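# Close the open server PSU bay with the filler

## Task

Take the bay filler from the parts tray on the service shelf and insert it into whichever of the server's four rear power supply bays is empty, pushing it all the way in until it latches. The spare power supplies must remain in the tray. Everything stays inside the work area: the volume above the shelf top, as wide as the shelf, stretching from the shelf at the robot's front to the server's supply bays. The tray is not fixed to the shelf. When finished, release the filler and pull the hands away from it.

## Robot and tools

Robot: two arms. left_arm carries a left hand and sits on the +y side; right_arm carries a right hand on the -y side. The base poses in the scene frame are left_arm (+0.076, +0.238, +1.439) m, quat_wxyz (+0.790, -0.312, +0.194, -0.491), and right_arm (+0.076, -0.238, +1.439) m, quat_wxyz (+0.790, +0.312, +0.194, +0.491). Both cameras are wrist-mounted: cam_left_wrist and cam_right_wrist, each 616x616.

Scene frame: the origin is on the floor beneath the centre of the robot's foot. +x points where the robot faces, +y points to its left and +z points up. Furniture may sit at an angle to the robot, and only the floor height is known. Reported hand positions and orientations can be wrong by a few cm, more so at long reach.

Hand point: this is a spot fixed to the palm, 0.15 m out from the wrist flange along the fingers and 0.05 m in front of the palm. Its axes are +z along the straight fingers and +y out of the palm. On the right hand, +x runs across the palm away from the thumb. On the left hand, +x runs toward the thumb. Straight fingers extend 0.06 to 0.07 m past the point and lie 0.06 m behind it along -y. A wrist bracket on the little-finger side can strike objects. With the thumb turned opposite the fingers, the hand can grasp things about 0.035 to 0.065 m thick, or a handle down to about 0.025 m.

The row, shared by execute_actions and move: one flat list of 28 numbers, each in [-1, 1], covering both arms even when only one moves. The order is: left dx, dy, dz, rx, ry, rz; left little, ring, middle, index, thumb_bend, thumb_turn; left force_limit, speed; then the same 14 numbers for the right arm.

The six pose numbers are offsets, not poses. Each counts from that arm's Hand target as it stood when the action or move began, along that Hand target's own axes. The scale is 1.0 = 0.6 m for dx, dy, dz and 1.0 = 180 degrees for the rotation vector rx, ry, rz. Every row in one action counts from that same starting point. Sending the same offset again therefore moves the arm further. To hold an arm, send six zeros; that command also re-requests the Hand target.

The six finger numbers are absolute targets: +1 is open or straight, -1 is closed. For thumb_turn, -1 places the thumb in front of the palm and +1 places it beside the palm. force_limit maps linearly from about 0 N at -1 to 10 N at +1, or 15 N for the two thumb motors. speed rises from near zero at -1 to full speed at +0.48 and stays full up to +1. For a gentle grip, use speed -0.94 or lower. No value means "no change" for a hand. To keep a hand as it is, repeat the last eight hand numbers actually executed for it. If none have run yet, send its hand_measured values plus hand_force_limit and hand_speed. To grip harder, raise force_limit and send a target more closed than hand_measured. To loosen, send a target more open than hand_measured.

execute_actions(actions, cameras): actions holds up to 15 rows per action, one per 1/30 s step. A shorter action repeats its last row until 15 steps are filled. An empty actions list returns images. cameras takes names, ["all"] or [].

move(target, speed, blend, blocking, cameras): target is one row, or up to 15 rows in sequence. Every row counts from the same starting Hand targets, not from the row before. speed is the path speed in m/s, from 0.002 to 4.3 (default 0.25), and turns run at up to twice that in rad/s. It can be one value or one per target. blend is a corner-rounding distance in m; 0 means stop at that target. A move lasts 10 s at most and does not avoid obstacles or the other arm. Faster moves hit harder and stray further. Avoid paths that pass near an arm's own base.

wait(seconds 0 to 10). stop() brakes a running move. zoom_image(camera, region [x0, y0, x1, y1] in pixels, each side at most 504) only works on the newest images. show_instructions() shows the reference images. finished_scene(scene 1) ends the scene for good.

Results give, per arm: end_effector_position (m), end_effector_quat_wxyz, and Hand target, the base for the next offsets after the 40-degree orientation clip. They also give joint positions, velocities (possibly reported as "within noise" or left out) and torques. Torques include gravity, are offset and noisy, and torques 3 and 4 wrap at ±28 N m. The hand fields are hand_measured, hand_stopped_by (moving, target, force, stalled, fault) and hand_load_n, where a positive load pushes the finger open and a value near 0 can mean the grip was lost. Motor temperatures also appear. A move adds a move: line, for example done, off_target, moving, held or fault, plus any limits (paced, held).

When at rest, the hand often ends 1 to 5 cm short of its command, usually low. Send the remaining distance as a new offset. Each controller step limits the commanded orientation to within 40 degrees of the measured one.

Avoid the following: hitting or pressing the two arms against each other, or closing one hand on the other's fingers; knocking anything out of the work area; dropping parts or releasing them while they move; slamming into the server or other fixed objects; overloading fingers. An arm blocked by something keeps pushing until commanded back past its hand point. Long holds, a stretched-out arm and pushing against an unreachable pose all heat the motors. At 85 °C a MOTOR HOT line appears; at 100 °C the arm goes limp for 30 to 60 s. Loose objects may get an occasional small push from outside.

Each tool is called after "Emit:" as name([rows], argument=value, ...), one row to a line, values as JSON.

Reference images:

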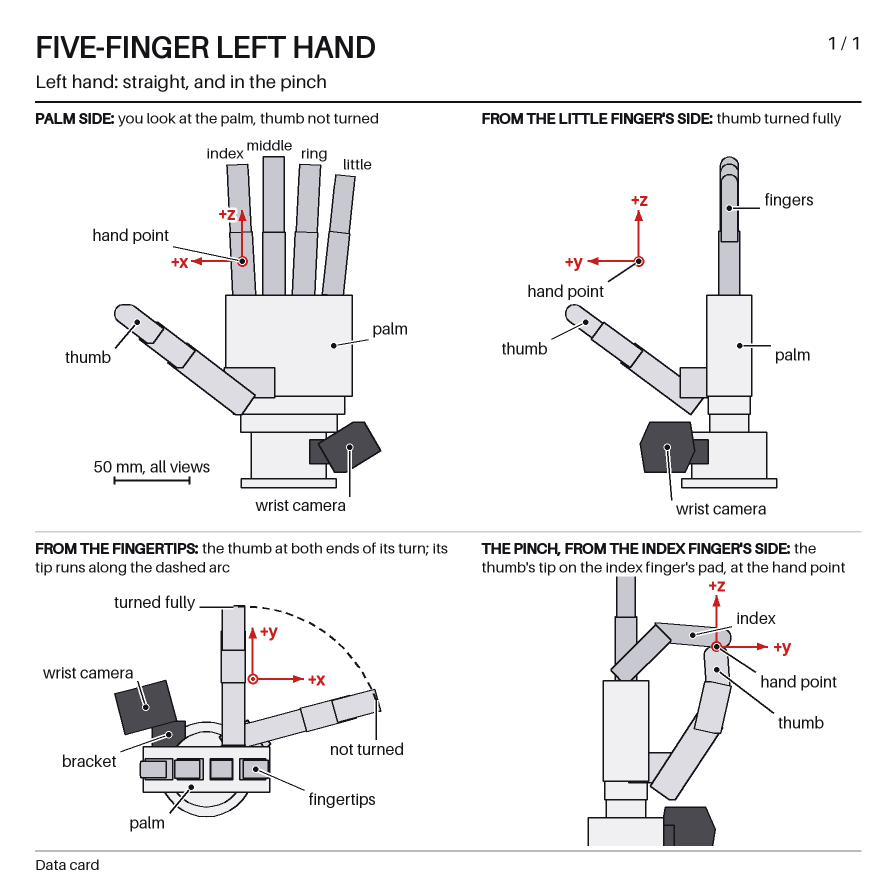

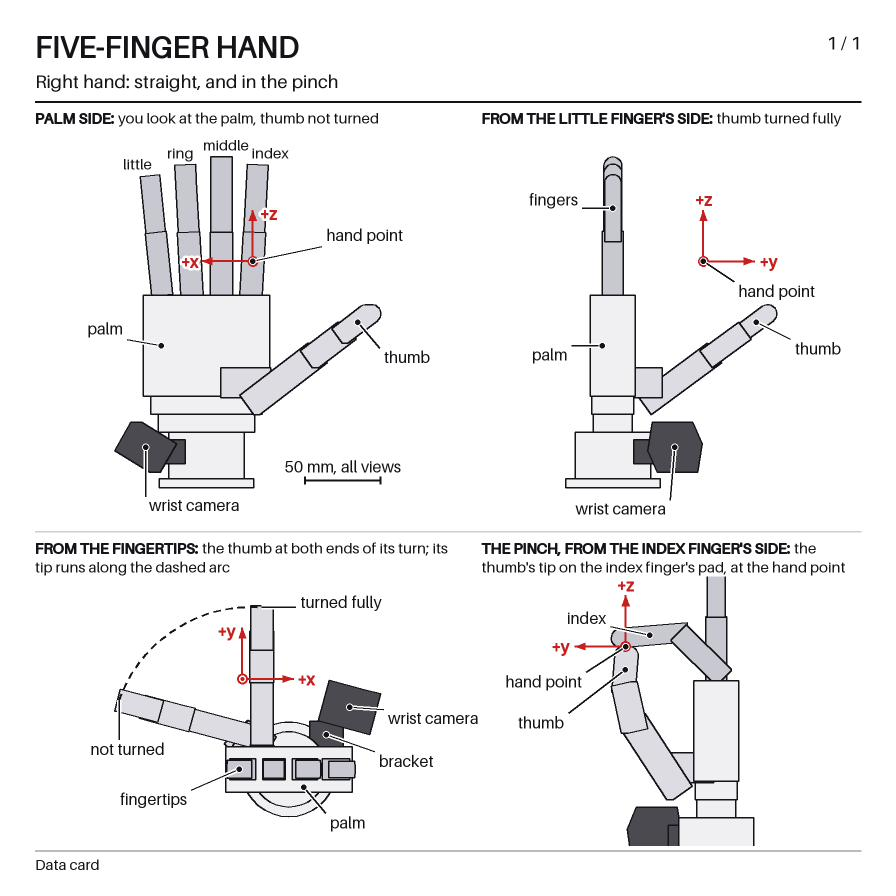

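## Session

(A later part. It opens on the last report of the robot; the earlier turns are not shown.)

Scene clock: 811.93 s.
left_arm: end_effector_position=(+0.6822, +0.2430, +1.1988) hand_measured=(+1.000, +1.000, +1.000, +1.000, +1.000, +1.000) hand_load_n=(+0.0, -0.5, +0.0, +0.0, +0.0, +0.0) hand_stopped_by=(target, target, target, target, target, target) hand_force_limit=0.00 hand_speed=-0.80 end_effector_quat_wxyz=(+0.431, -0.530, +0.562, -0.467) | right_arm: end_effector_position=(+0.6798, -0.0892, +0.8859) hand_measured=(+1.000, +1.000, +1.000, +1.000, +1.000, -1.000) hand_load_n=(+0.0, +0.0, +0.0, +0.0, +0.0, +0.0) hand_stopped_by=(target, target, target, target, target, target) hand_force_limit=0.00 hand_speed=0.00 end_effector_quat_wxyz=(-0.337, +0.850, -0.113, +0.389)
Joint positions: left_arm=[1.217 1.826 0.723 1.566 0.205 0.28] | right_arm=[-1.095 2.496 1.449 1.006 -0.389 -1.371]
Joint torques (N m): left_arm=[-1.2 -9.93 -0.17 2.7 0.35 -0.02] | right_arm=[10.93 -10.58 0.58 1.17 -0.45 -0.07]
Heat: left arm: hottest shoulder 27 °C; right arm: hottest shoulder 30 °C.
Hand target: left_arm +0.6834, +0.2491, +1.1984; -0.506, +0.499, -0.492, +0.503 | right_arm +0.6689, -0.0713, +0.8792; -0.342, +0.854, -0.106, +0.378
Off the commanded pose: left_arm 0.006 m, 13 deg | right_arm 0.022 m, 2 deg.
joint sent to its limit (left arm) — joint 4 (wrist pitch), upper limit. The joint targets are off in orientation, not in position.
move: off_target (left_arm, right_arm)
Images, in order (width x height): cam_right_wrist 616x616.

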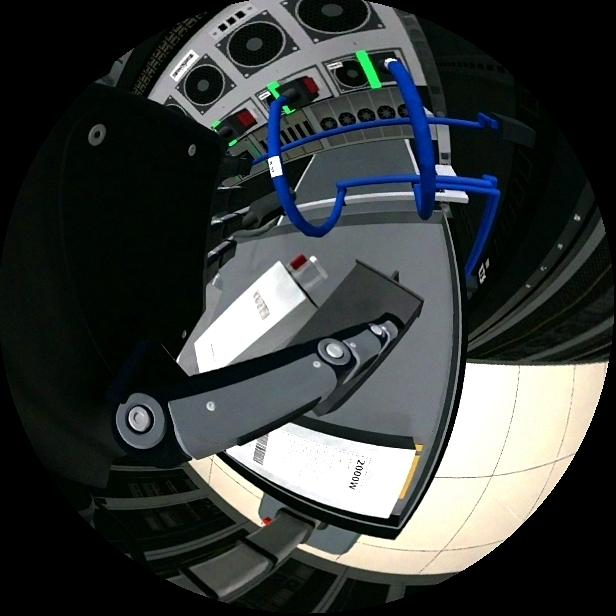

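Emit:
move(target=[0,0,0,0,0,0,1,1,1,1,1,1,0,-0.8,-0.081,0.041,0.006,0.011,-0.0129,-0.0093,1,1,1,1,1,-1,0,0], cameras=["cam_right_wrist"], speed=0.1)

Emit:
zoom_image(camera="cam_right_wrist", region=[260, 170, 500, 410])

Scene clock: 853.07 s.
left_arm: end_effector_position=(+0.6822, +0.2430, +1.1988) hand_measured=(+1.000, +1.000, +1.000, +1.000, +1.000, +1.000) hand_load_n=(+0.0, -0.5, +0.0, +0.0, +0.0, +0.0) hand_stopped_by=(target, target, target, target, target, target) hand_force_limit=0.00 hand_speed=-0.80 end_effector_quat_wxyz=(+0.431, -0.530, +0.562, -0.467) | right_arm: end_effector_position=(+0.6508, -0.0610, +0.8445) hand_measured=(+1.000, +1.000, +1.000, +1.000, +1.000, -1.000) hand_load_n=(+0.0, +0.0, +0.0, -0.5, +0.0, +0.5) hand_stopped_by=(target, target, target, target, target, target) hand_force_limit=0.00 hand_speed=0.00 end_effector_quat_wxyz=(-0.357, +0.851, -0.081, +0.376)
Joint positions: left_arm=[1.217 1.826 0.723 1.566 0.205 0.28] | right_arm=[-1.095 2.617 1.542 0.991 -0.453 -1.418]
Joint torques (N m): left_arm=[-1.03 -9.82 -0.13 2.62 0.35 -0.01] | right_arm=[9.11 -10.29 0.16 1.09 -0.75 -0.07]
Heat: left arm: hottest shoulder 27 °C; right arm: hottest shoulder 30 °C.
Hand target: left_arm +0.6834, +0.2491, +1.1984; -0.506, +0.499, -0.492, +0.503 | right_arm +0.6399, -0.0665, +0.8333; -0.353, +0.857, -0.080, +0.368
Off the commanded pose: left_arm 0.006 m, 13 deg | right_arm 0.017 m, 1 deg.
joint sent to its limit (left arm) — joint 4 (wrist pitch), upper limit. The joint targets are off in orientation, not in position.
move: off_target (left_arm, right_arm)
Images, in order (width x height): cam_right_wrist 616x616.

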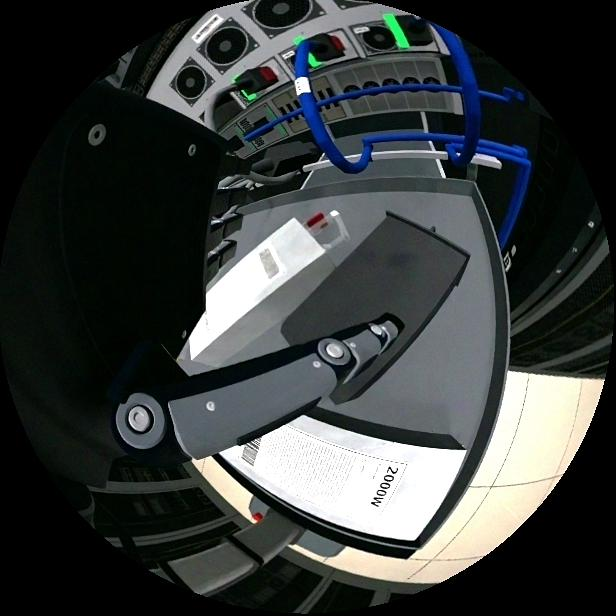

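Scaled by 2.100 from the camera's 616x616 image, which has a finer 880x880 frame.

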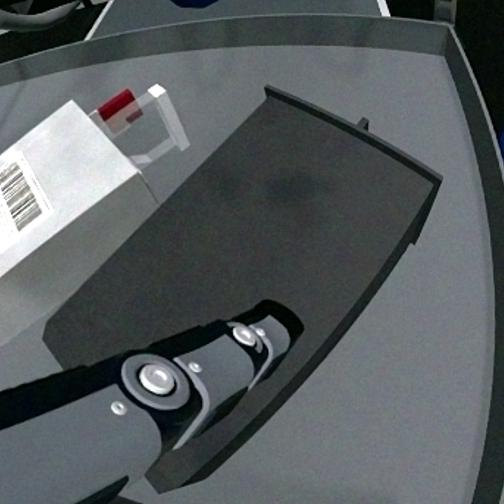

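Emit:
move(target=[0,0,0,0,0,0,1,1,1,1,1,1,0,-0.8,0.008,0.024,-0.0125,-0.0097,0.0111,0.0078,1,1,1,1,1,-1,0,0], cameras=["cam_right_wrist"], speed=0.1)

Emit:
zoom_image(camera="cam_right_wrist", region=[260, 170, 500, 410])

Scene clock: 884.10 s.
left_arm: end_effector_position=(+0.6822, +0.2430, +1.1988) hand_measured=(+1.000, +1.000, +1.000, +1.000, +1.000, +1.000) hand_load_n=(+0.0, -0.5, +0.0, +0.0, +0.0, -0.5) hand_stopped_by=(target, target, target, target, target, target) hand_force_limit=0.00 hand_speed=-0.80 end_effector_quat_wxyz=(+0.431, -0.530, +0.562, -0.467) | right_arm: end_effector_position=(+0.6525, -0.0659, +0.8442) hand_measured=(+1.000, +1.000, +1.000, +1.000, +1.000, -1.000) hand_load_n=(+0.0, +0.0, +0.0, -0.5, +0.0, +0.0) hand_stopped_by=(target, target, target, target, target, target) hand_force_limit=0.00 hand_speed=0.00 end_effector_quat_wxyz=(-0.352, +0.851, -0.089, +0.380)
Joint positions: left_arm=[1.217 1.826 0.723 1.566 0.205 0.28] | right_arm=[-1.098 2.617 1.542 1.003 -0.441 -1.405]
Joint torques (N m): left_arm=[-1.14 -9.99 -0.17 2.62 0.34 -0.02] | right_arm=[7.94 -9.88 -0.13 2.44 -0.46 0.17]
Heat: left arm: hottest shoulder 27 °C; right arm: hottest shoulder 29 °C.
Hand target: left_arm +0.6834, +0.2491, +1.1984; -0.506, +0.499, -0.492, +0.503 | right_arm +0.6400, -0.0831, +0.8301; -0.343, +0.854, -0.102, +0.377
Off the commanded pose: left_arm 0.006 m, 13 deg | right_arm 0.026 m, 2 deg.
joint sent to its limit (left arm) — joint 4 (wrist pitch), upper limit. The joint targets are off in orientation, not in position.
move: off_target (left_arm, right_arm)
Images, in order (width x height): cam_right_wrist 616x616.

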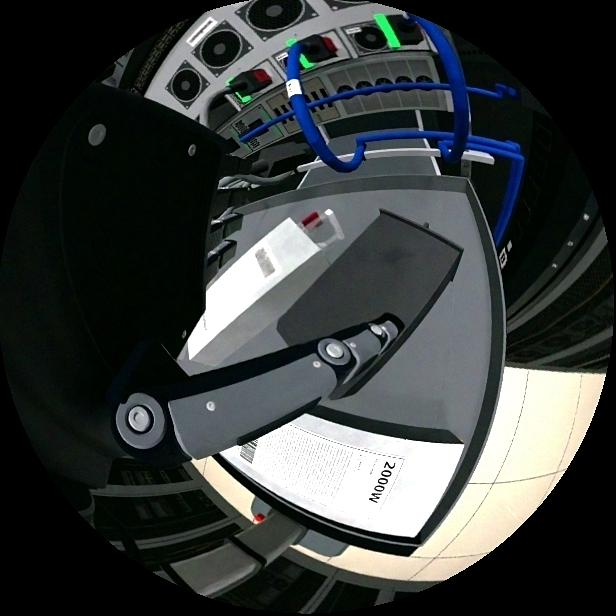

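Scaled by 2.100 from the camera's 616x616 image, which has a finer 880x880 frame.

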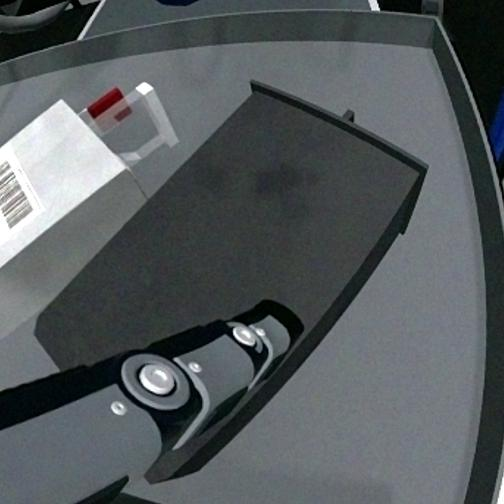

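Emit:
move(target=[0,0,0,0,0,0,1,1,1,1,1,1,0,-0.8,0.008,0.025,0.021,0,0,0,1,1,1,1,1,-1,0,0], cameras=[], speed=0.1)

Scene clock: 891.23 s.
left_arm: end_effector_position=(+0.6822, +0.2430, +1.1988) hand_measured=(+1.000, +1.000, +1.000, +1.000, +1.000, +1.000) hand_load_n=(+0.0, +0.0, +0.0, +0.0, +0.0, -0.5) hand_stopped_by=(target, target, target, target, target, target) hand_force_limit=0.00 hand_speed=-0.80 end_effector_quat_wxyz=(+0.431, -0.530, +0.562, -0.467) | right_arm: end_effector_position=(+0.6688, -0.0779, +0.8349) hand_measured=(+1.000, +1.000, +1.000, +1.000, +1.000, -1.000) hand_load_n=(+0.0, +0.0, +0.0, +0.0, +0.0, +0.0) hand_stopped_by=(target, target, target, target, target, target) hand_force_limit=0.00 hand_speed=0.00 end_effector_quat_wxyz=(-0.347, +0.848, -0.091, +0.391)
Joint positions: left_arm=[1.217 1.826 0.723 1.566 0.205 0.28] | right_arm=[-1.115 2.636 1.6 0.987 -0.447 -1.405]
Joint torques (N m): left_arm=[-1.03 -10.11 -0.16 2.71 0.34 -0.01] | right_arm=[8 -10.17 0.69 1.22 -0.72 0.18]
Heat: left arm: hottest shoulder 27 °C; right arm: hottest shoulder 29 °C.
Hand target: left_arm +0.6834, +0.2491, +1.1984; -0.506, +0.499, -0.492, +0.503 | right_arm +0.6536, -0.0902, +0.8168; -0.343, +0.854, -0.102, +0.377
Off the commanded pose: left_arm 0.006 m, 13 deg | right_arm 0.026 m, 2 deg.
joint sent to its limit (left arm) — joint 4 (wrist pitch), upper limit. The joint targets are off in orientation, not in position.
move: off_target (left_arm, right_arm)
No camera images: "cameras" was empty.

Emit:
move(target=[0,0,0,0,0,0,1,1,1,1,1,1,0,-0.8,-0.0145,0.0083,-0.0327,0,0,0,1,1,1,1,1,-1,0,0], cameras=["cam_right_wrist"], speed=0.1)

Emit:
zoom_image(camera="cam_right_wrist", region=[260, 170, 500, 410])

Scene clock: 904.10 s.
left_arm: end_effector_position=(+0.6822, +0.2430, +1.1988) hand_measured=(+1.000, +1.000, +1.000, +1.000, +1.000, +1.000) hand_load_n=(+0.0, +0.0, +0.0, +0.0, +0.0, -0.5) hand_stopped_by=(target, target, target, target, target, target) hand_force_limit=0.00 hand_speed=-0.80 end_effector_quat_wxyz=(+0.431, -0.530, +0.562, -0.467) | right_arm: end_effector_position=(+0.6489, -0.0866, +0.8296) hand_measured=(+1.000, +1.000, +1.000, +1.000, +1.000, -1.000) hand_load_n=(+0.0, +0.0, +0.0, +0.0, +0.0, +0.5) hand_stopped_by=(target, target, target, target, target, target) hand_force_limit=0.00 hand_speed=0.00 end_effector_quat_wxyz=(-0.348, +0.851, -0.093, +0.381)
Joint positions: left_arm=[1.217 1.826 0.723 1.566 0.205 0.28] | right_arm=[-1.133 2.638 1.566 1.003 -0.466 -1.405]
Joint torques (N m): left_arm=[-1.14 -9.93 -0.13 2.71 0.34 -0.01] | right_arm=[7.88 -9.82 -0.64 2.5 -0.73 0.14]
Heat: left arm: hottest shoulder 27 °C; right arm: hottest shoulder 29 °C.
Hand target: left_arm +0.6834, +0.2491, +1.1984; -0.506, +0.499, -0.492, +0.503 | right_arm +0.6339, -0.1001, +0.8180; -0.343, +0.854, -0.102, +0.377
Off the commanded pose: left_arm 0.006 m, 13 deg | right_arm 0.023 m, 1 deg.
joint sent to its limit (left arm) — joint 4 (wrist pitch), upper limit. The joint targets are off in orientation, not in position.
move: off_target (left_arm, right_arm)
Images, in order (width x height): cam_right_wrist 616x616.

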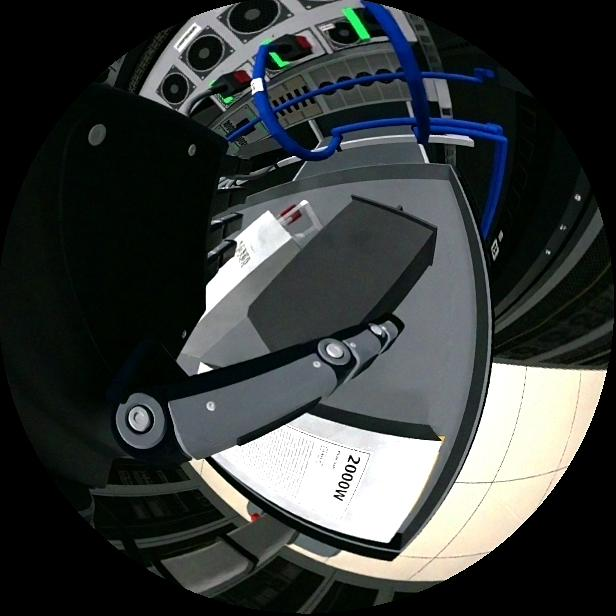

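Scaled by 2.100 from the camera's 616x616 image, which has a finer 880x880 frame.

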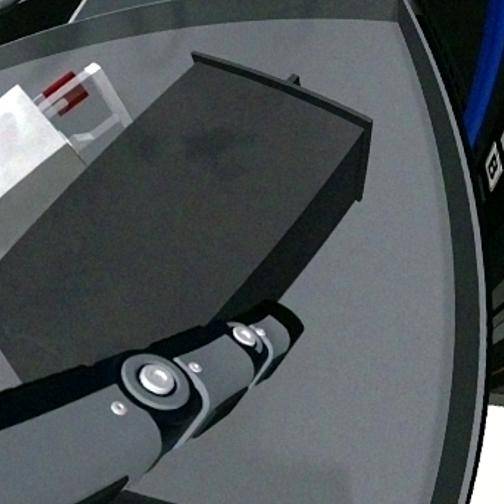

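Emit:
move(target=[0,0,0,0,0,0,1,1,1,1,1,1,0,-0.8,0.0515,-0.006,-0.0237,0,0,0,0,0,0,0,1,-1,0,0], cameras=["cam_right_wrist"], speed=0.1)

Emit:
zoom_image(camera="cam_right_wrist", region=[200, 150, 480, 430])

Scene clock: 990.23 s.
left_arm: end_effector_position=(+0.6822, +0.2430, +1.1988) hand_measured=(+1.000, +1.000, +1.000, +1.000, +1.000, +1.000) hand_load_n=(+0.0, +0.0, +0.0, +0.0, +0.0, +0.0) hand_stopped_by=(target, target, target, target, target, target) hand_force_limit=0.00 hand_speed=-0.80 end_effector_quat_wxyz=(+0.431, -0.530, +0.562, -0.467) | right_arm: end_effector_position=(+0.6479, -0.1012, +0.8490) hand_measured=(+0.000, +0.000, +0.000, +0.000, +1.000, -1.000) hand_load_n=(+0.0, +0.0, +0.0, -0.5, +0.0, +0.0) hand_stopped_by=(target, target, target, target, target, target) hand_force_limit=0.00 hand_speed=0.00 end_effector_quat_wxyz=(-0.349, +0.853, -0.094, +0.376)
Joint positions: left_arm=[1.217 1.826 0.723 1.566 0.205 0.28] | right_arm=[-1.147 2.573 1.487 1.005 -0.479 -1.404]
Joint torques (N m): left_arm=[-0.97 -10.17 -0.16 2.62 0.36 -0.02] | right_arm=[7.59 -11.4 -0.76 2.1 -0.72 0.13]
Heat: left arm: hottest shoulder 28 °C; right arm: hottest shoulder 30 °C.
Hand target: left_arm +0.6834, +0.2491, +1.1984; -0.506, +0.499, -0.492, +0.503 | right_arm +0.6449, -0.1179, +0.8450; -0.343, +0.854, -0.102, +0.377
Off the commanded pose: left_arm 0.006 m, 13 deg | right_arm 0.018 m, 1 deg.
joint sent to its limit (left arm) — joint 4 (wrist pitch), upper limit. The joint targets are off in orientation, not in position.
move: off_target (left_arm, right_arm)
Images, in order (width x height): cam_right_wrist 616x616.

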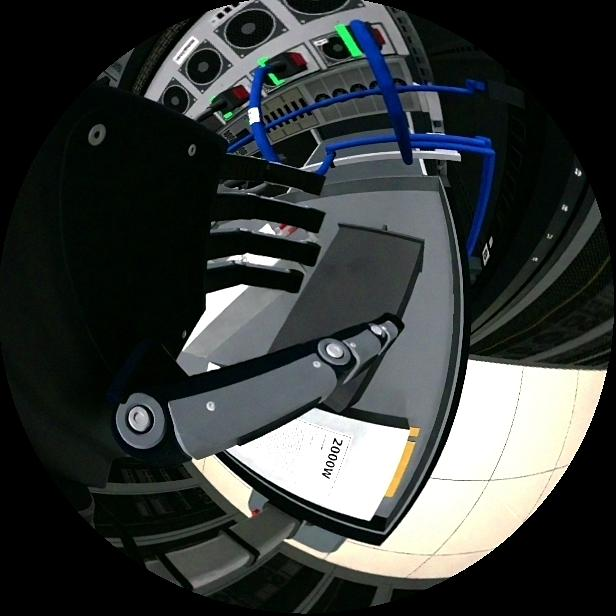

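Scaled by 1.800 from the camera's 616x616 image, which has a finer 880x880 frame.

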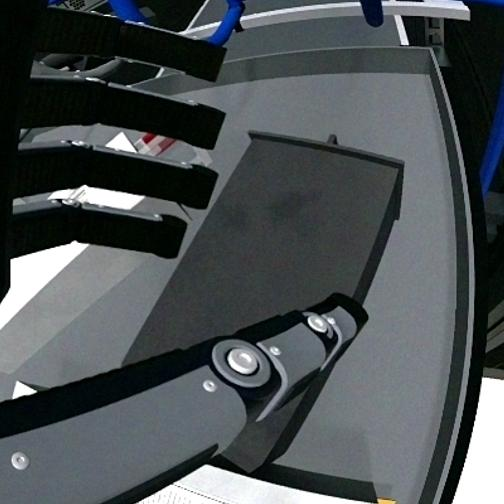

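Emit:
move(target=[0,0,0,0,0,0,1,1,1,1,1,1,0,-0.8,-0.012,0.023,0.023,0,0,0,0,0,0,0,1,-1,0,0], cameras=["cam_right_wrist"], speed=0.08)

Emit:
zoom_image(camera="cam_right_wrist", region=[200, 150, 480, 430])

Scene clock: 1001.60 s.
left_arm: end_effector_position=(+0.6822, +0.2430, +1.1988) hand_measured=(+1.000, +1.000, +1.000, +1.000, +1.000, +1.000) hand_load_n=(+0.0, +0.0, -0.5, +0.0, +0.0, -0.5) hand_stopped_by=(target, target, target, target, target, target) hand_force_limit=0.00 hand_speed=-0.80 end_effector_quat_wxyz=(+0.431, -0.530, +0.562, -0.467) | right_arm: end_effector_position=(+0.6662, -0.1048, +0.8424) hand_measured=(+0.000, +0.000, +0.000, +0.000, +1.000, -1.000) hand_load_n=(+0.0, +0.0, +0.0, +0.0, +0.0, +0.0) hand_stopped_by=(target, target, target, target, target, target) hand_force_limit=0.00 hand_speed=0.00 end_effector_quat_wxyz=(-0.348, +0.848, -0.092, +0.390)
Joint positions: left_arm=[1.217 1.826 0.723 1.566 0.205 0.28] | right_arm=[-1.152 2.596 1.549 0.996 -0.486 -1.404]
Joint torques (N m): left_arm=[-1.2 -10.17 -0.08 2.7 0.34 0] | right_arm=[7.3 -10.17 0.46 1.16 -0.7 0.13]
Heat: left arm: hottest shoulder 28 °C; right arm: hottest shoulder 30 °C.
Hand target: left_arm +0.6834, +0.2491, +1.1984; -0.506, +0.499, -0.492, +0.503 | right_arm +0.6510, -0.1181, +0.8251; -0.343, +0.854, -0.102, +0.377
Off the commanded pose: left_arm 0.006 m, 13 deg | right_arm 0.027 m, 2 deg.
joint sent to its limit (left arm) — joint 4 (wrist pitch), upper limit. The joint targets are off in orientation, not in position.
move: off_target (left_arm, right_arm)
Images, in order (width x height): cam_right_wrist 616x616.

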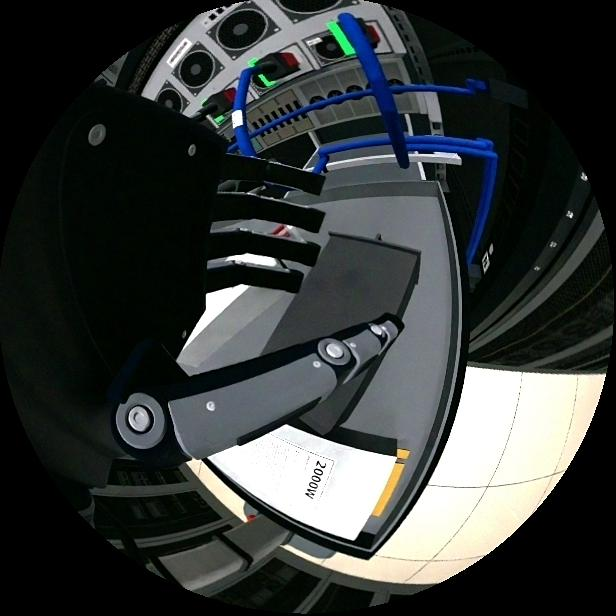

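Scaled by 1.800 from the camera's 616x616 image, which has a finer 880x880 frame.

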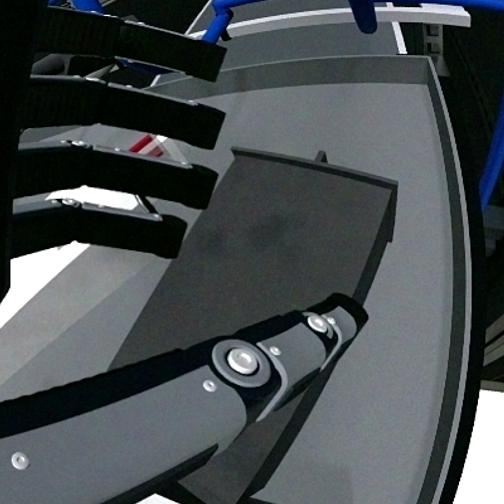

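Emit:
move(target=[0,0,0,0,0,0,1,1,1,1,1,1,0,-0.8,-0.022,0.020,0.010,0,0,0,0,0,0,0,1,-1,0,0], cameras=["cam_right_wrist"], speed=0.08)

Emit:
zoom_image(camera="cam_right_wrist", region=[200, 150, 480, 430])

Scene clock: 1009.07 s.
left_arm: end_effector_position=(+0.6822, +0.2430, +1.1988) hand_measured=(+1.000, +1.000, +1.000, +1.000, +1.000, +1.000) hand_load_n=(+0.0, +0.0, +0.0, +0.0, +0.0, +0.0) hand_stopped_by=(target, target, target, target, target, target) hand_force_limit=0.00 hand_speed=-0.80 end_effector_quat_wxyz=(+0.431, -0.530, +0.562, -0.467) | right_arm: end_effector_position=(+0.6719, -0.1033, +0.8339) hand_measured=(+0.000, +0.000, +0.000, +0.000, +1.000, -1.000) hand_load_n=(+0.0, +0.0, -0.5, -1.5, +0.0, +0.0) hand_stopped_by=(target, target, target, target, target, target) hand_force_limit=0.00 hand_speed=0.00 end_effector_quat_wxyz=(-0.352, +0.843, -0.088, +0.397)
Joint positions: left_arm=[1.217 1.826 0.723 1.566 0.205 0.28] | right_arm=[-1.155 2.626 1.596 0.996 -0.502 -1.404]
Joint torques (N m): left_arm=[-1.08 -10.05 -0.18 2.65 0.34 -0.01] | right_arm=[7.18 -9.17 0.87 0.88 -0.41 0.11]
Heat: left arm: hottest shoulder 28 °C; right arm: hottest shoulder 30 °C.
Hand target: left_arm +0.6834, +0.2491, +1.1984; -0.506, +0.499, -0.492, +0.503 | right_arm +0.6469, -0.1183, +0.8065; -0.343, +0.854, -0.102, +0.377
Off the commanded pose: left_arm 0.006 m, 13 deg | right_arm 0.040 m, 3 deg.
joint sent to its limit (left arm) — joint 4 (wrist pitch), upper limit. The joint targets are off in orientation, not in position.
move: off_target (left_arm, right_arm)
Images, in order (width x height): cam_right_wrist 616x616.

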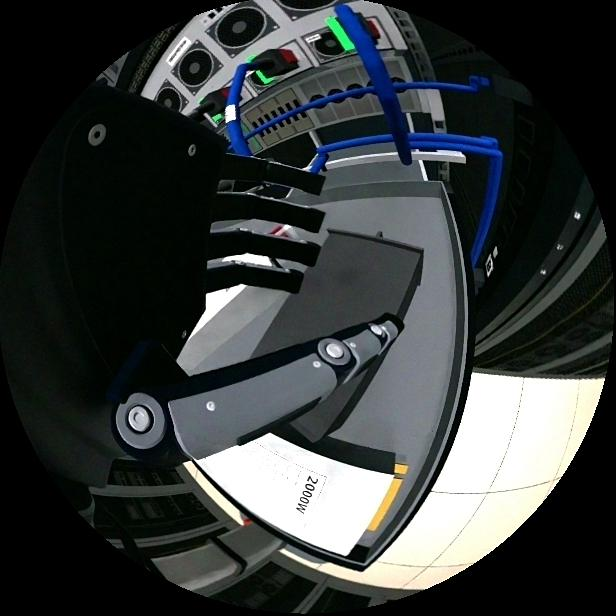

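Scaled by 1.800 from the camera's 616x616 image, which has a finer 880x880 frame.

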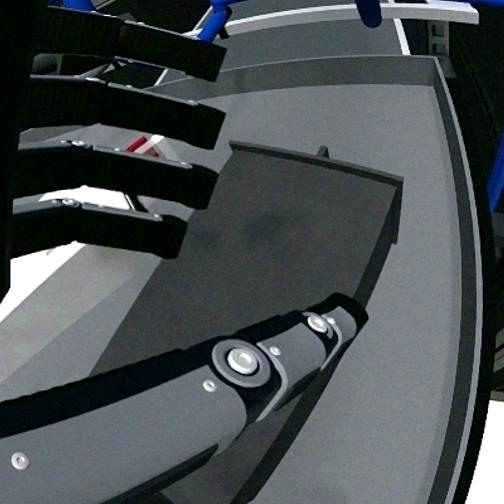

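Emit:
move(target=[0,0,0,0,0,0,1,1,1,1,1,1,0,-0.8,0.042,0.0625,-0.036,0,0,0,0,0,0,0,1,-1,0,0], cameras=["cam_right_wrist"], speed=0.08)

Emit:
zoom_image(camera="cam_right_wrist", region=[200, 150, 480, 430])

Scene clock: 1026.03 s.
left_arm: end_effector_position=(+0.6822, +0.2430, +1.1988) hand_measured=(+1.000, +1.000, +1.000, +1.000, +1.000, +1.000) hand_load_n=(+0.0, -0.5, +0.0, +0.0, +0.0, +0.0) hand_stopped_by=(target, target, target, target, target, target) hand_force_limit=0.00 hand_speed=-0.80 end_effector_quat_wxyz=(+0.431, -0.530, +0.562, -0.467) | right_arm: end_effector_position=(+0.6749, -0.1333, +0.8325) hand_measured=(+0.000, +0.000, +0.000, +0.000, +1.000, -1.000) hand_load_n=(+0.0, +0.0, +0.0, +0.5, +0.0, +0.0) hand_stopped_by=(target, target, target, target, target, target) hand_force_limit=0.00 hand_speed=0.00 end_effector_quat_wxyz=(-0.365, +0.839, -0.082, +0.396)
Joint positions: left_arm=[1.217 1.826 0.723 1.566 0.205 0.28] | right_arm=[-1.207 2.608 1.597 0.977 -0.582 -1.404]
Joint torques (N m): left_arm=[-0.91 -9.93 -0.14 2.65 0.33 -0.01] | right_arm=[5.01 -10.58 0.01 0.49 0.01 0.05]
Heat: left arm: hottest shoulder 28 °C; right arm: hottest shoulder 30 °C.
Hand target: left_arm +0.6834, +0.2491, +1.1984; -0.506, +0.499, -0.492, +0.503 | right_arm +0.6522, -0.1682, +0.8066; -0.343, +0.854, -0.102, +0.377
Off the commanded pose: left_arm 0.006 m, 13 deg | right_arm 0.049 m, 4 deg.
joint sent to its limit (left arm) — joint 4 (wrist pitch), upper limit. The joint targets are off in orientation, not in position.
move: off_target (left_arm, right_arm)
Images, in order (width x height): cam_right_wrist 616x616.

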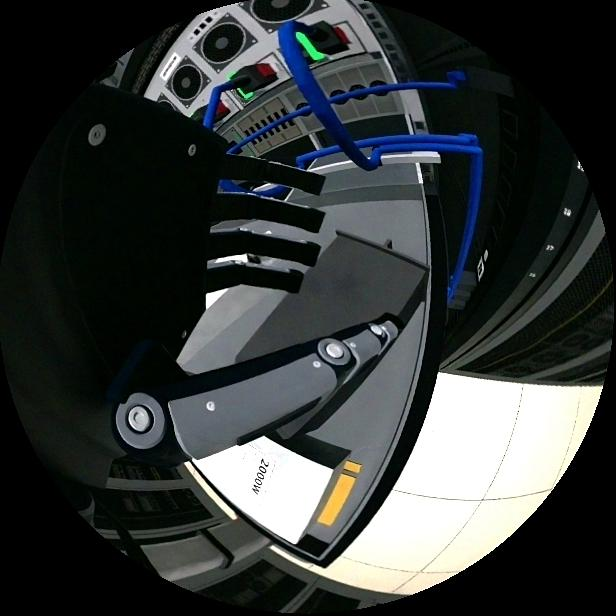

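Scaled by 1.800 from the camera's 616x616 image, which has a finer 880x880 frame.

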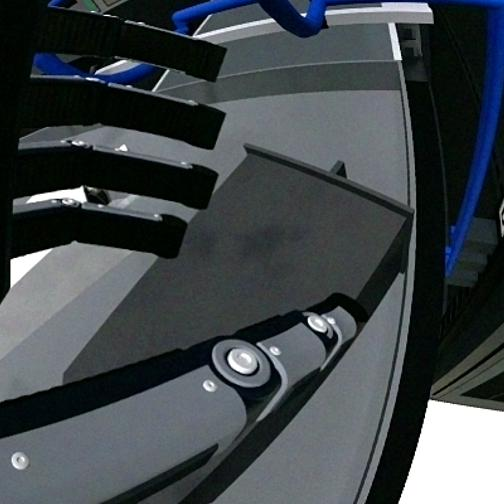

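Emit:
move(target=[0,0,0,0,0,0,1,1,1,1,1,1,0,-0.8,0.057,-0.103,-0.043,0,0,0,0,0,0,0,1,-1,0,0], cameras=["all"], speed=0.1)

Emit:
zoom_image(camera="cam_right_wrist", region=[200, 150, 480, 430])

Emit:
zoom_image(camera="cam_left_wrist", region=[130, 360, 270, 500])

Scene clock: 1036.10 s.
left_arm: end_effector_position=(+0.6822, +0.2430, +1.1988) hand_measured=(+1.000, +1.000, +1.000, +1.000, +1.000, +1.000) hand_load_n=(+0.0, +0.0, +0.0, +0.0, +0.0, -0.5) hand_stopped_by=(target, target, target, target, target, target) hand_force_limit=0.00 hand_speed=-0.80 end_effector_quat_wxyz=(+0.431, -0.530, +0.562, -0.467) | right_arm: end_effector_position=(+0.6510, -0.1577, +0.8751) hand_measured=(+0.000, +0.000, +0.000, +0.000, +1.000, -1.000) hand_load_n=(+0.0, +0.0, +0.0, +0.0, +0.0, +0.0) hand_stopped_by=(target, target, target, target, target, target) hand_force_limit=0.00 hand_speed=0.00 end_effector_quat_wxyz=(-0.339, +0.857, -0.103, +0.373)
Joint positions: left_arm=[1.217 1.826 0.723 1.566 0.205 0.28] | right_arm=[-1.213 2.46 1.379 0.993 -0.519 -1.404]
Joint torques (N m): left_arm=[-1.03 -10.11 -0.16 2.65 0.35 -0.01] | right_arm=[8.94 -11.87 -0.85 2.41 -0.42 0.11]
Heat: left arm: hottest shoulder 28 °C; right arm: hottest shoulder 30 °C.
Hand target: left_arm +0.6834, +0.2491, +1.1984; -0.506, +0.499, -0.492, +0.503 | right_arm +0.6524, -0.1500, +0.8796; -0.343, +0.854, -0.102, +0.377
Off the commanded pose: left_arm 0.006 m, 13 deg | right_arm 0.009 m, 1 deg.
joint sent to its limit (left arm) — joint 4 (wrist pitch), upper limit. The joint targets are off in orientation, not in position.
move: off_target (left_arm)

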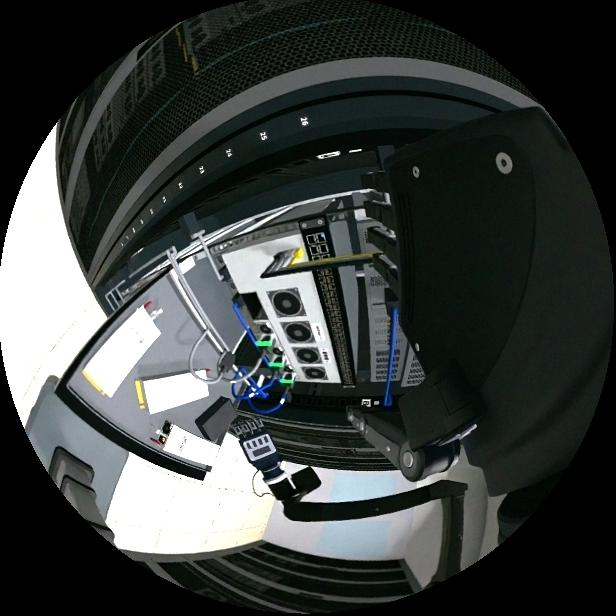

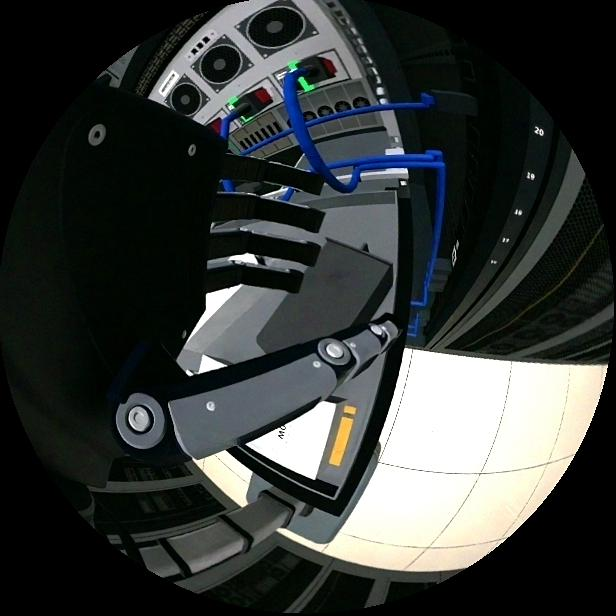

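Scaled by 1.800 from the camera's 616x616 image, which has a finer 880x880 frame.

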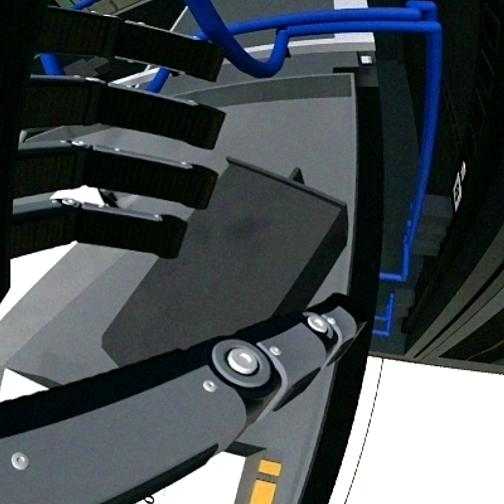

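Scaled by 3.600 from the camera's 616x616 image, which has a finer 880x880 frame.

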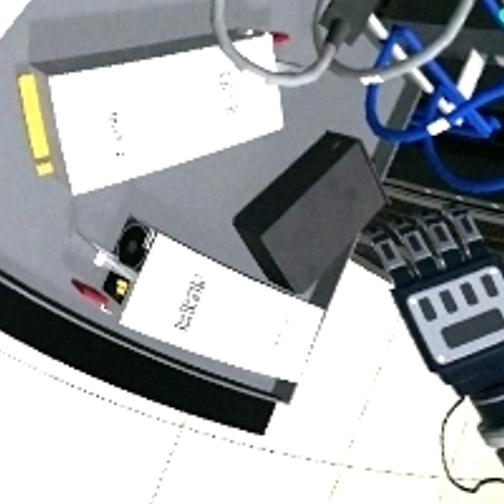

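Emit:
move(target=[0,0,0,0,0,0,1,1,1,1,1,1,0,-0.8,-0.053,0.005,0.015,0.021,-0.0243,-0.0176,0.6,0.6,0.6,0.6,1,-1,0,0], cameras=["cam_right_wrist"], speed=0.1)

Emit:
zoom_image(camera="cam_right_wrist", region=[200, 170, 480, 450])

Scene clock: 1074.13 s.
left_arm: end_effector_position=(+0.6822, +0.2430, +1.1988) hand_measured=(+1.000, +1.000, +1.000, +1.000, +1.000, +1.000) hand_load_n=(+0.0, +0.0, +0.0, +0.0, +0.0, -0.5) hand_stopped_by=(target, target, target, target, target, target) hand_force_limit=0.00 hand_speed=-0.80 end_effector_quat_wxyz=(+0.431, -0.530, +0.562, -0.467) | right_arm: end_effector_position=(+0.6480, -0.1414, +0.8635) hand_measured=(+0.600, +0.600, +0.600, +0.600, +1.000, -1.000) hand_load_n=(+0.0, +0.0, +0.0, +0.0, +0.0, +0.0) hand_stopped_by=(target, target, target, target, target, target) hand_force_limit=0.00 hand_speed=0.00 end_effector_quat_wxyz=(-0.361, +0.856, -0.057, +0.367)
Joint positions: left_arm=[1.217 1.826 0.723 1.566 0.205 0.28] | right_arm=[-1.213 2.493 1.424 0.936 -0.595 -1.486]
Joint torques (N m): left_arm=[-1.03 -9.99 -0.09 2.65 0.34 -0.02] | right_arm=[8.35 -10.4 0.08 1.07 -0.76 -0.04]
Heat: left arm: hottest shoulder 28 °C; right arm: hottest shoulder 31 °C.
Hand target: left_arm +0.6834, +0.2491, +1.1984; -0.506, +0.499, -0.492, +0.503 | right_arm +0.6371, -0.1339, +0.8551; -0.364, +0.859, -0.053, +0.357
Off the commanded pose: left_arm 0.006 m, 13 deg | right_arm 0.016 m, 1 deg.
joint sent to its limit (left arm) — joint 4 (wrist pitch), upper limit. The joint targets are off in orientation, not in position.
move: off_target (left_arm, right_arm)
Images, in order (width x height): cam_right_wrist 616x616.

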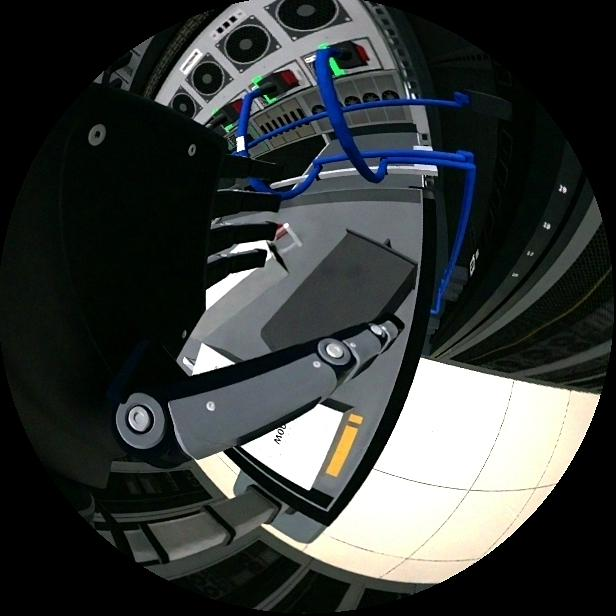

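Scaled by 1.800 from the camera's 616x616 image, which has a finer 880x880 frame.

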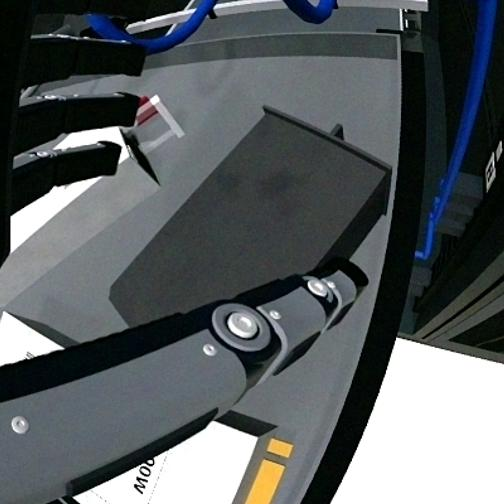

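Emit:
move(target=[0,0,0,0,0,0,1,1,1,1,1,1,0,-0.8,-0.0447,0.0355,0.0262,0,0,0,0.6,0.6,0.6,0.6,1,-1,0,0], cameras=["cam_right_wrist"], speed=0.08)

Emit:
zoom_image(camera="cam_right_wrist", region=[200, 170, 480, 450])

Scene clock: 1106.20 s.
left_arm: end_effector_position=(+0.6822, +0.2430, +1.1988) hand_measured=(+1.000, +1.000, +1.000, +1.000, +1.000, +1.000) hand_load_n=(+0.0, +0.0, +0.0, +0.0, +0.0, +0.0) hand_stopped_by=(target, target, target, target, target, target) hand_force_limit=0.00 hand_speed=-0.80 end_effector_quat_wxyz=(+0.431, -0.530, +0.562, -0.467) | right_arm: end_effector_position=(+0.6439, -0.1297, +0.8286) hand_measured=(+0.600, +0.600, +0.600, +0.600, +1.000, -1.000) hand_load_n=(+0.0, +0.0, +0.0, +0.0, +0.0, +0.0) hand_stopped_by=(target, target, target, target, target, target) hand_force_limit=0.00 hand_speed=0.00 end_effector_quat_wxyz=(-0.365, +0.854, -0.054, +0.366)
Joint positions: left_arm=[1.217 1.826 0.723 1.566 0.205 0.28] | right_arm=[-1.213 2.59 1.536 0.921 -0.606 -1.489]
Joint torques (N m): left_arm=[-0.97 -9.99 -0.18 2.69 0.34 -0.01] | right_arm=[7.82 -10.4 0.09 0.99 -0.78 -0.07]
Heat: left arm: hottest shoulder 28 °C; right arm: hottest shoulder 31 °C.
Hand target: left_arm +0.6834, +0.2491, +1.1984; -0.506, +0.499, -0.492, +0.503 | right_arm +0.6311, -0.1309, +0.8180; -0.364, +0.859, -0.053, +0.357
Off the commanded pose: left_arm 0.006 m, 13 deg | right_arm 0.017 m, 1 deg.
joint sent to its limit (left arm) — joint 4 (wrist pitch), upper limit. The joint targets are off in orientation, not in position.
move: off_target (left_arm, right_arm)
Images, in order (width x height): cam_right_wrist 616x616.

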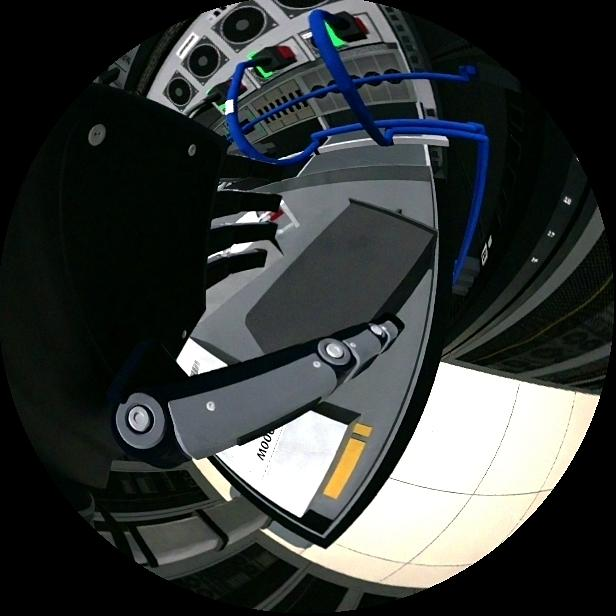

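Scaled by 1.800 from the camera's 616x616 image, which has a finer 880x880 frame.

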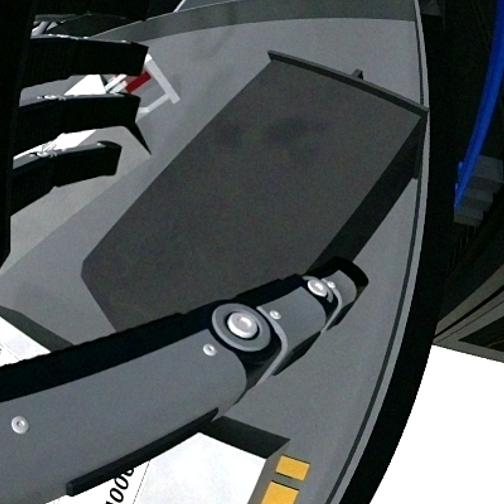

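Emit:
move(target=[0,0,0,0,0,0,1,1,1,1,1,1,0,-0.8,0.004,0.026,-0.0167,0,0,0,0.6,0.6,0.6,0.6,1,-1,0,0], cameras=["cam_right_wrist"], speed=0.08)

Emit:
zoom_image(camera="cam_right_wrist", region=[200, 170, 480, 450])

Scene clock: 1118.10 s.
left_arm: end_effector_position=(+0.6822, +0.2430, +1.1988) hand_measured=(+1.000, +1.000, +1.000, +1.000, +1.000, +1.000) hand_load_n=(+0.0, +0.0, +0.0, +0.0, +0.0, -0.5) hand_stopped_by=(target, target, target, target, target, target) hand_force_limit=0.00 hand_speed=-0.80 end_effector_quat_wxyz=(+0.431, -0.530, +0.562, -0.467) | right_arm: end_effector_position=(+0.6406, -0.1373, +0.8264) hand_measured=(+0.600, +0.600, +0.600, +0.600, +1.000, -1.000) hand_load_n=(+0.0, +0.0, +0.0, +0.0, +0.0, +0.0) hand_stopped_by=(target, target, target, target, target, target) hand_force_limit=0.00 hand_speed=0.00 end_effector_quat_wxyz=(-0.370, +0.853, -0.051, +0.364)
Joint positions: left_arm=[1.217 1.826 0.723 1.566 0.205 0.28] | right_arm=[-1.23 2.59 1.536 0.914 -0.634 -1.494]
Joint torques (N m): left_arm=[-1.08 -9.99 -0.17 2.66 0.34 -0.01] | right_arm=[6.53 -10.4 0.13 0.96 -0.77 -0.07]
Heat: left arm: hottest shoulder 28 °C; right arm: hottest shoulder 31 °C.
Hand target: left_arm +0.6834, +0.2491, +1.1984; -0.506, +0.499, -0.492, +0.503 | right_arm +0.6290, -0.1489, +0.8139; -0.364, +0.859, -0.053, +0.357
Off the commanded pose: left_arm 0.006 m, 13 deg | right_arm 0.021 m, 1 deg.
joint sent to its limit (left arm) — joint 4 (wrist pitch), upper limit. The joint targets are off in orientation, not in position.
move: off_target (left_arm, right_arm)
Images, in order (width x height): cam_right_wrist 616x616.

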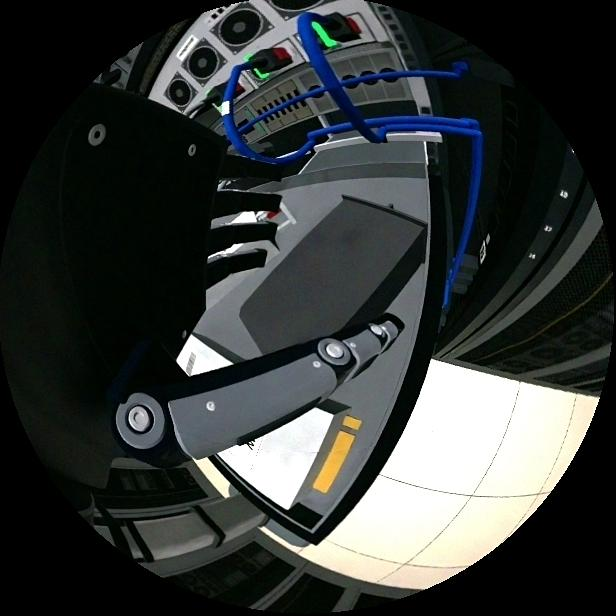

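Scaled by 1.800 from the camera's 616x616 image, which has a finer 880x880 frame.

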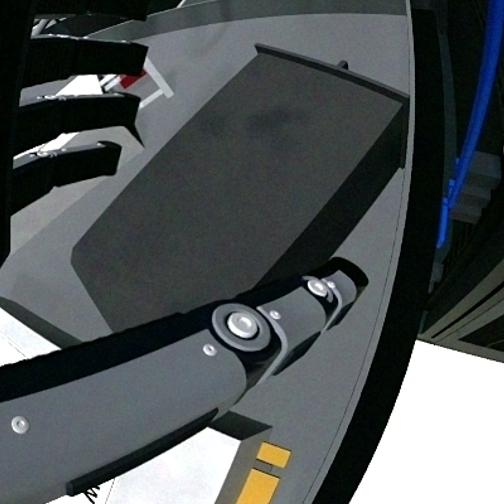

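Emit:
move(target=[0,0,0,0,0,0,1,1,1,1,1,1,0,-0.8,-0.0213,0.0208,0.0188,0,0,0,0.6,0.6,0.6,0.6,1,-1,0,0], cameras=["cam_right_wrist"], speed=0.08)

Emit:
zoom_image(camera="cam_right_wrist", region=[200, 170, 480, 450])

Scene clock: 1126.17 s.
left_arm: end_effector_position=(+0.6822, +0.2430, +1.1988) hand_measured=(+1.000, +1.000, +1.000, +1.000, +1.000, +1.000) hand_load_n=(+0.0, +0.0, +0.0, +0.0, +0.0, +0.0) hand_stopped_by=(target, target, target, target, target, target) hand_force_limit=0.00 hand_speed=-0.80 end_effector_quat_wxyz=(+0.431, -0.530, +0.562, -0.467) | right_arm: end_effector_position=(+0.6426, -0.1325, +0.8081) hand_measured=(+0.600, +0.600, +0.600, +0.600, +1.000, -1.000) hand_load_n=(+0.0, +0.0, +0.0, +0.0, +0.0, +0.0) hand_stopped_by=(target, target, target, target, target, target) hand_force_limit=0.00 hand_speed=0.00 end_effector_quat_wxyz=(-0.372, +0.852, -0.050, +0.365)
Joint positions: left_arm=[1.217 1.826 0.723 1.566 0.205 0.28] | right_arm=[-1.23 2.64 1.606 0.893 -0.638 -1.495]
Joint torques (N m): left_arm=[-1.03 -10.05 -0.16 2.65 0.34 0] | right_arm=[6.48 -10.05 0.54 1.01 -0.78 -0.07]
Heat: left arm: hottest shoulder 28 °C; right arm: hottest shoulder 31 °C.
Hand target: left_arm +0.6834, +0.2491, +1.1984; -0.506, +0.499, -0.492, +0.503 | right_arm +0.6290, -0.1468, +0.7929; -0.364, +0.859, -0.053, +0.357
Off the commanded pose: left_arm 0.006 m, 13 deg | right_arm 0.025 m, 2 deg.
joint sent to its limit (left arm) — joint 4 (wrist pitch), upper limit. The joint targets are off in orientation, not in position.
move: off_target (left_arm, right_arm)
Images, in order (width x height): cam_right_wrist 616x616.

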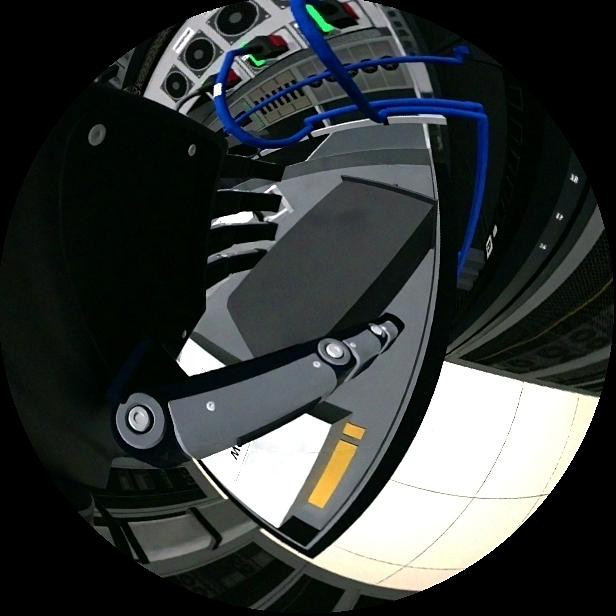

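Scaled by 1.800 from the camera's 616x616 image, which has a finer 880x880 frame.

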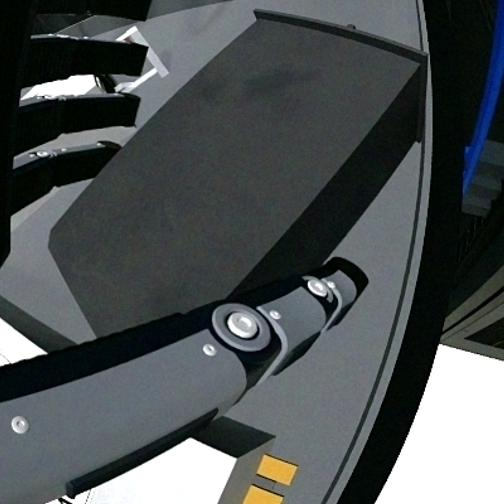

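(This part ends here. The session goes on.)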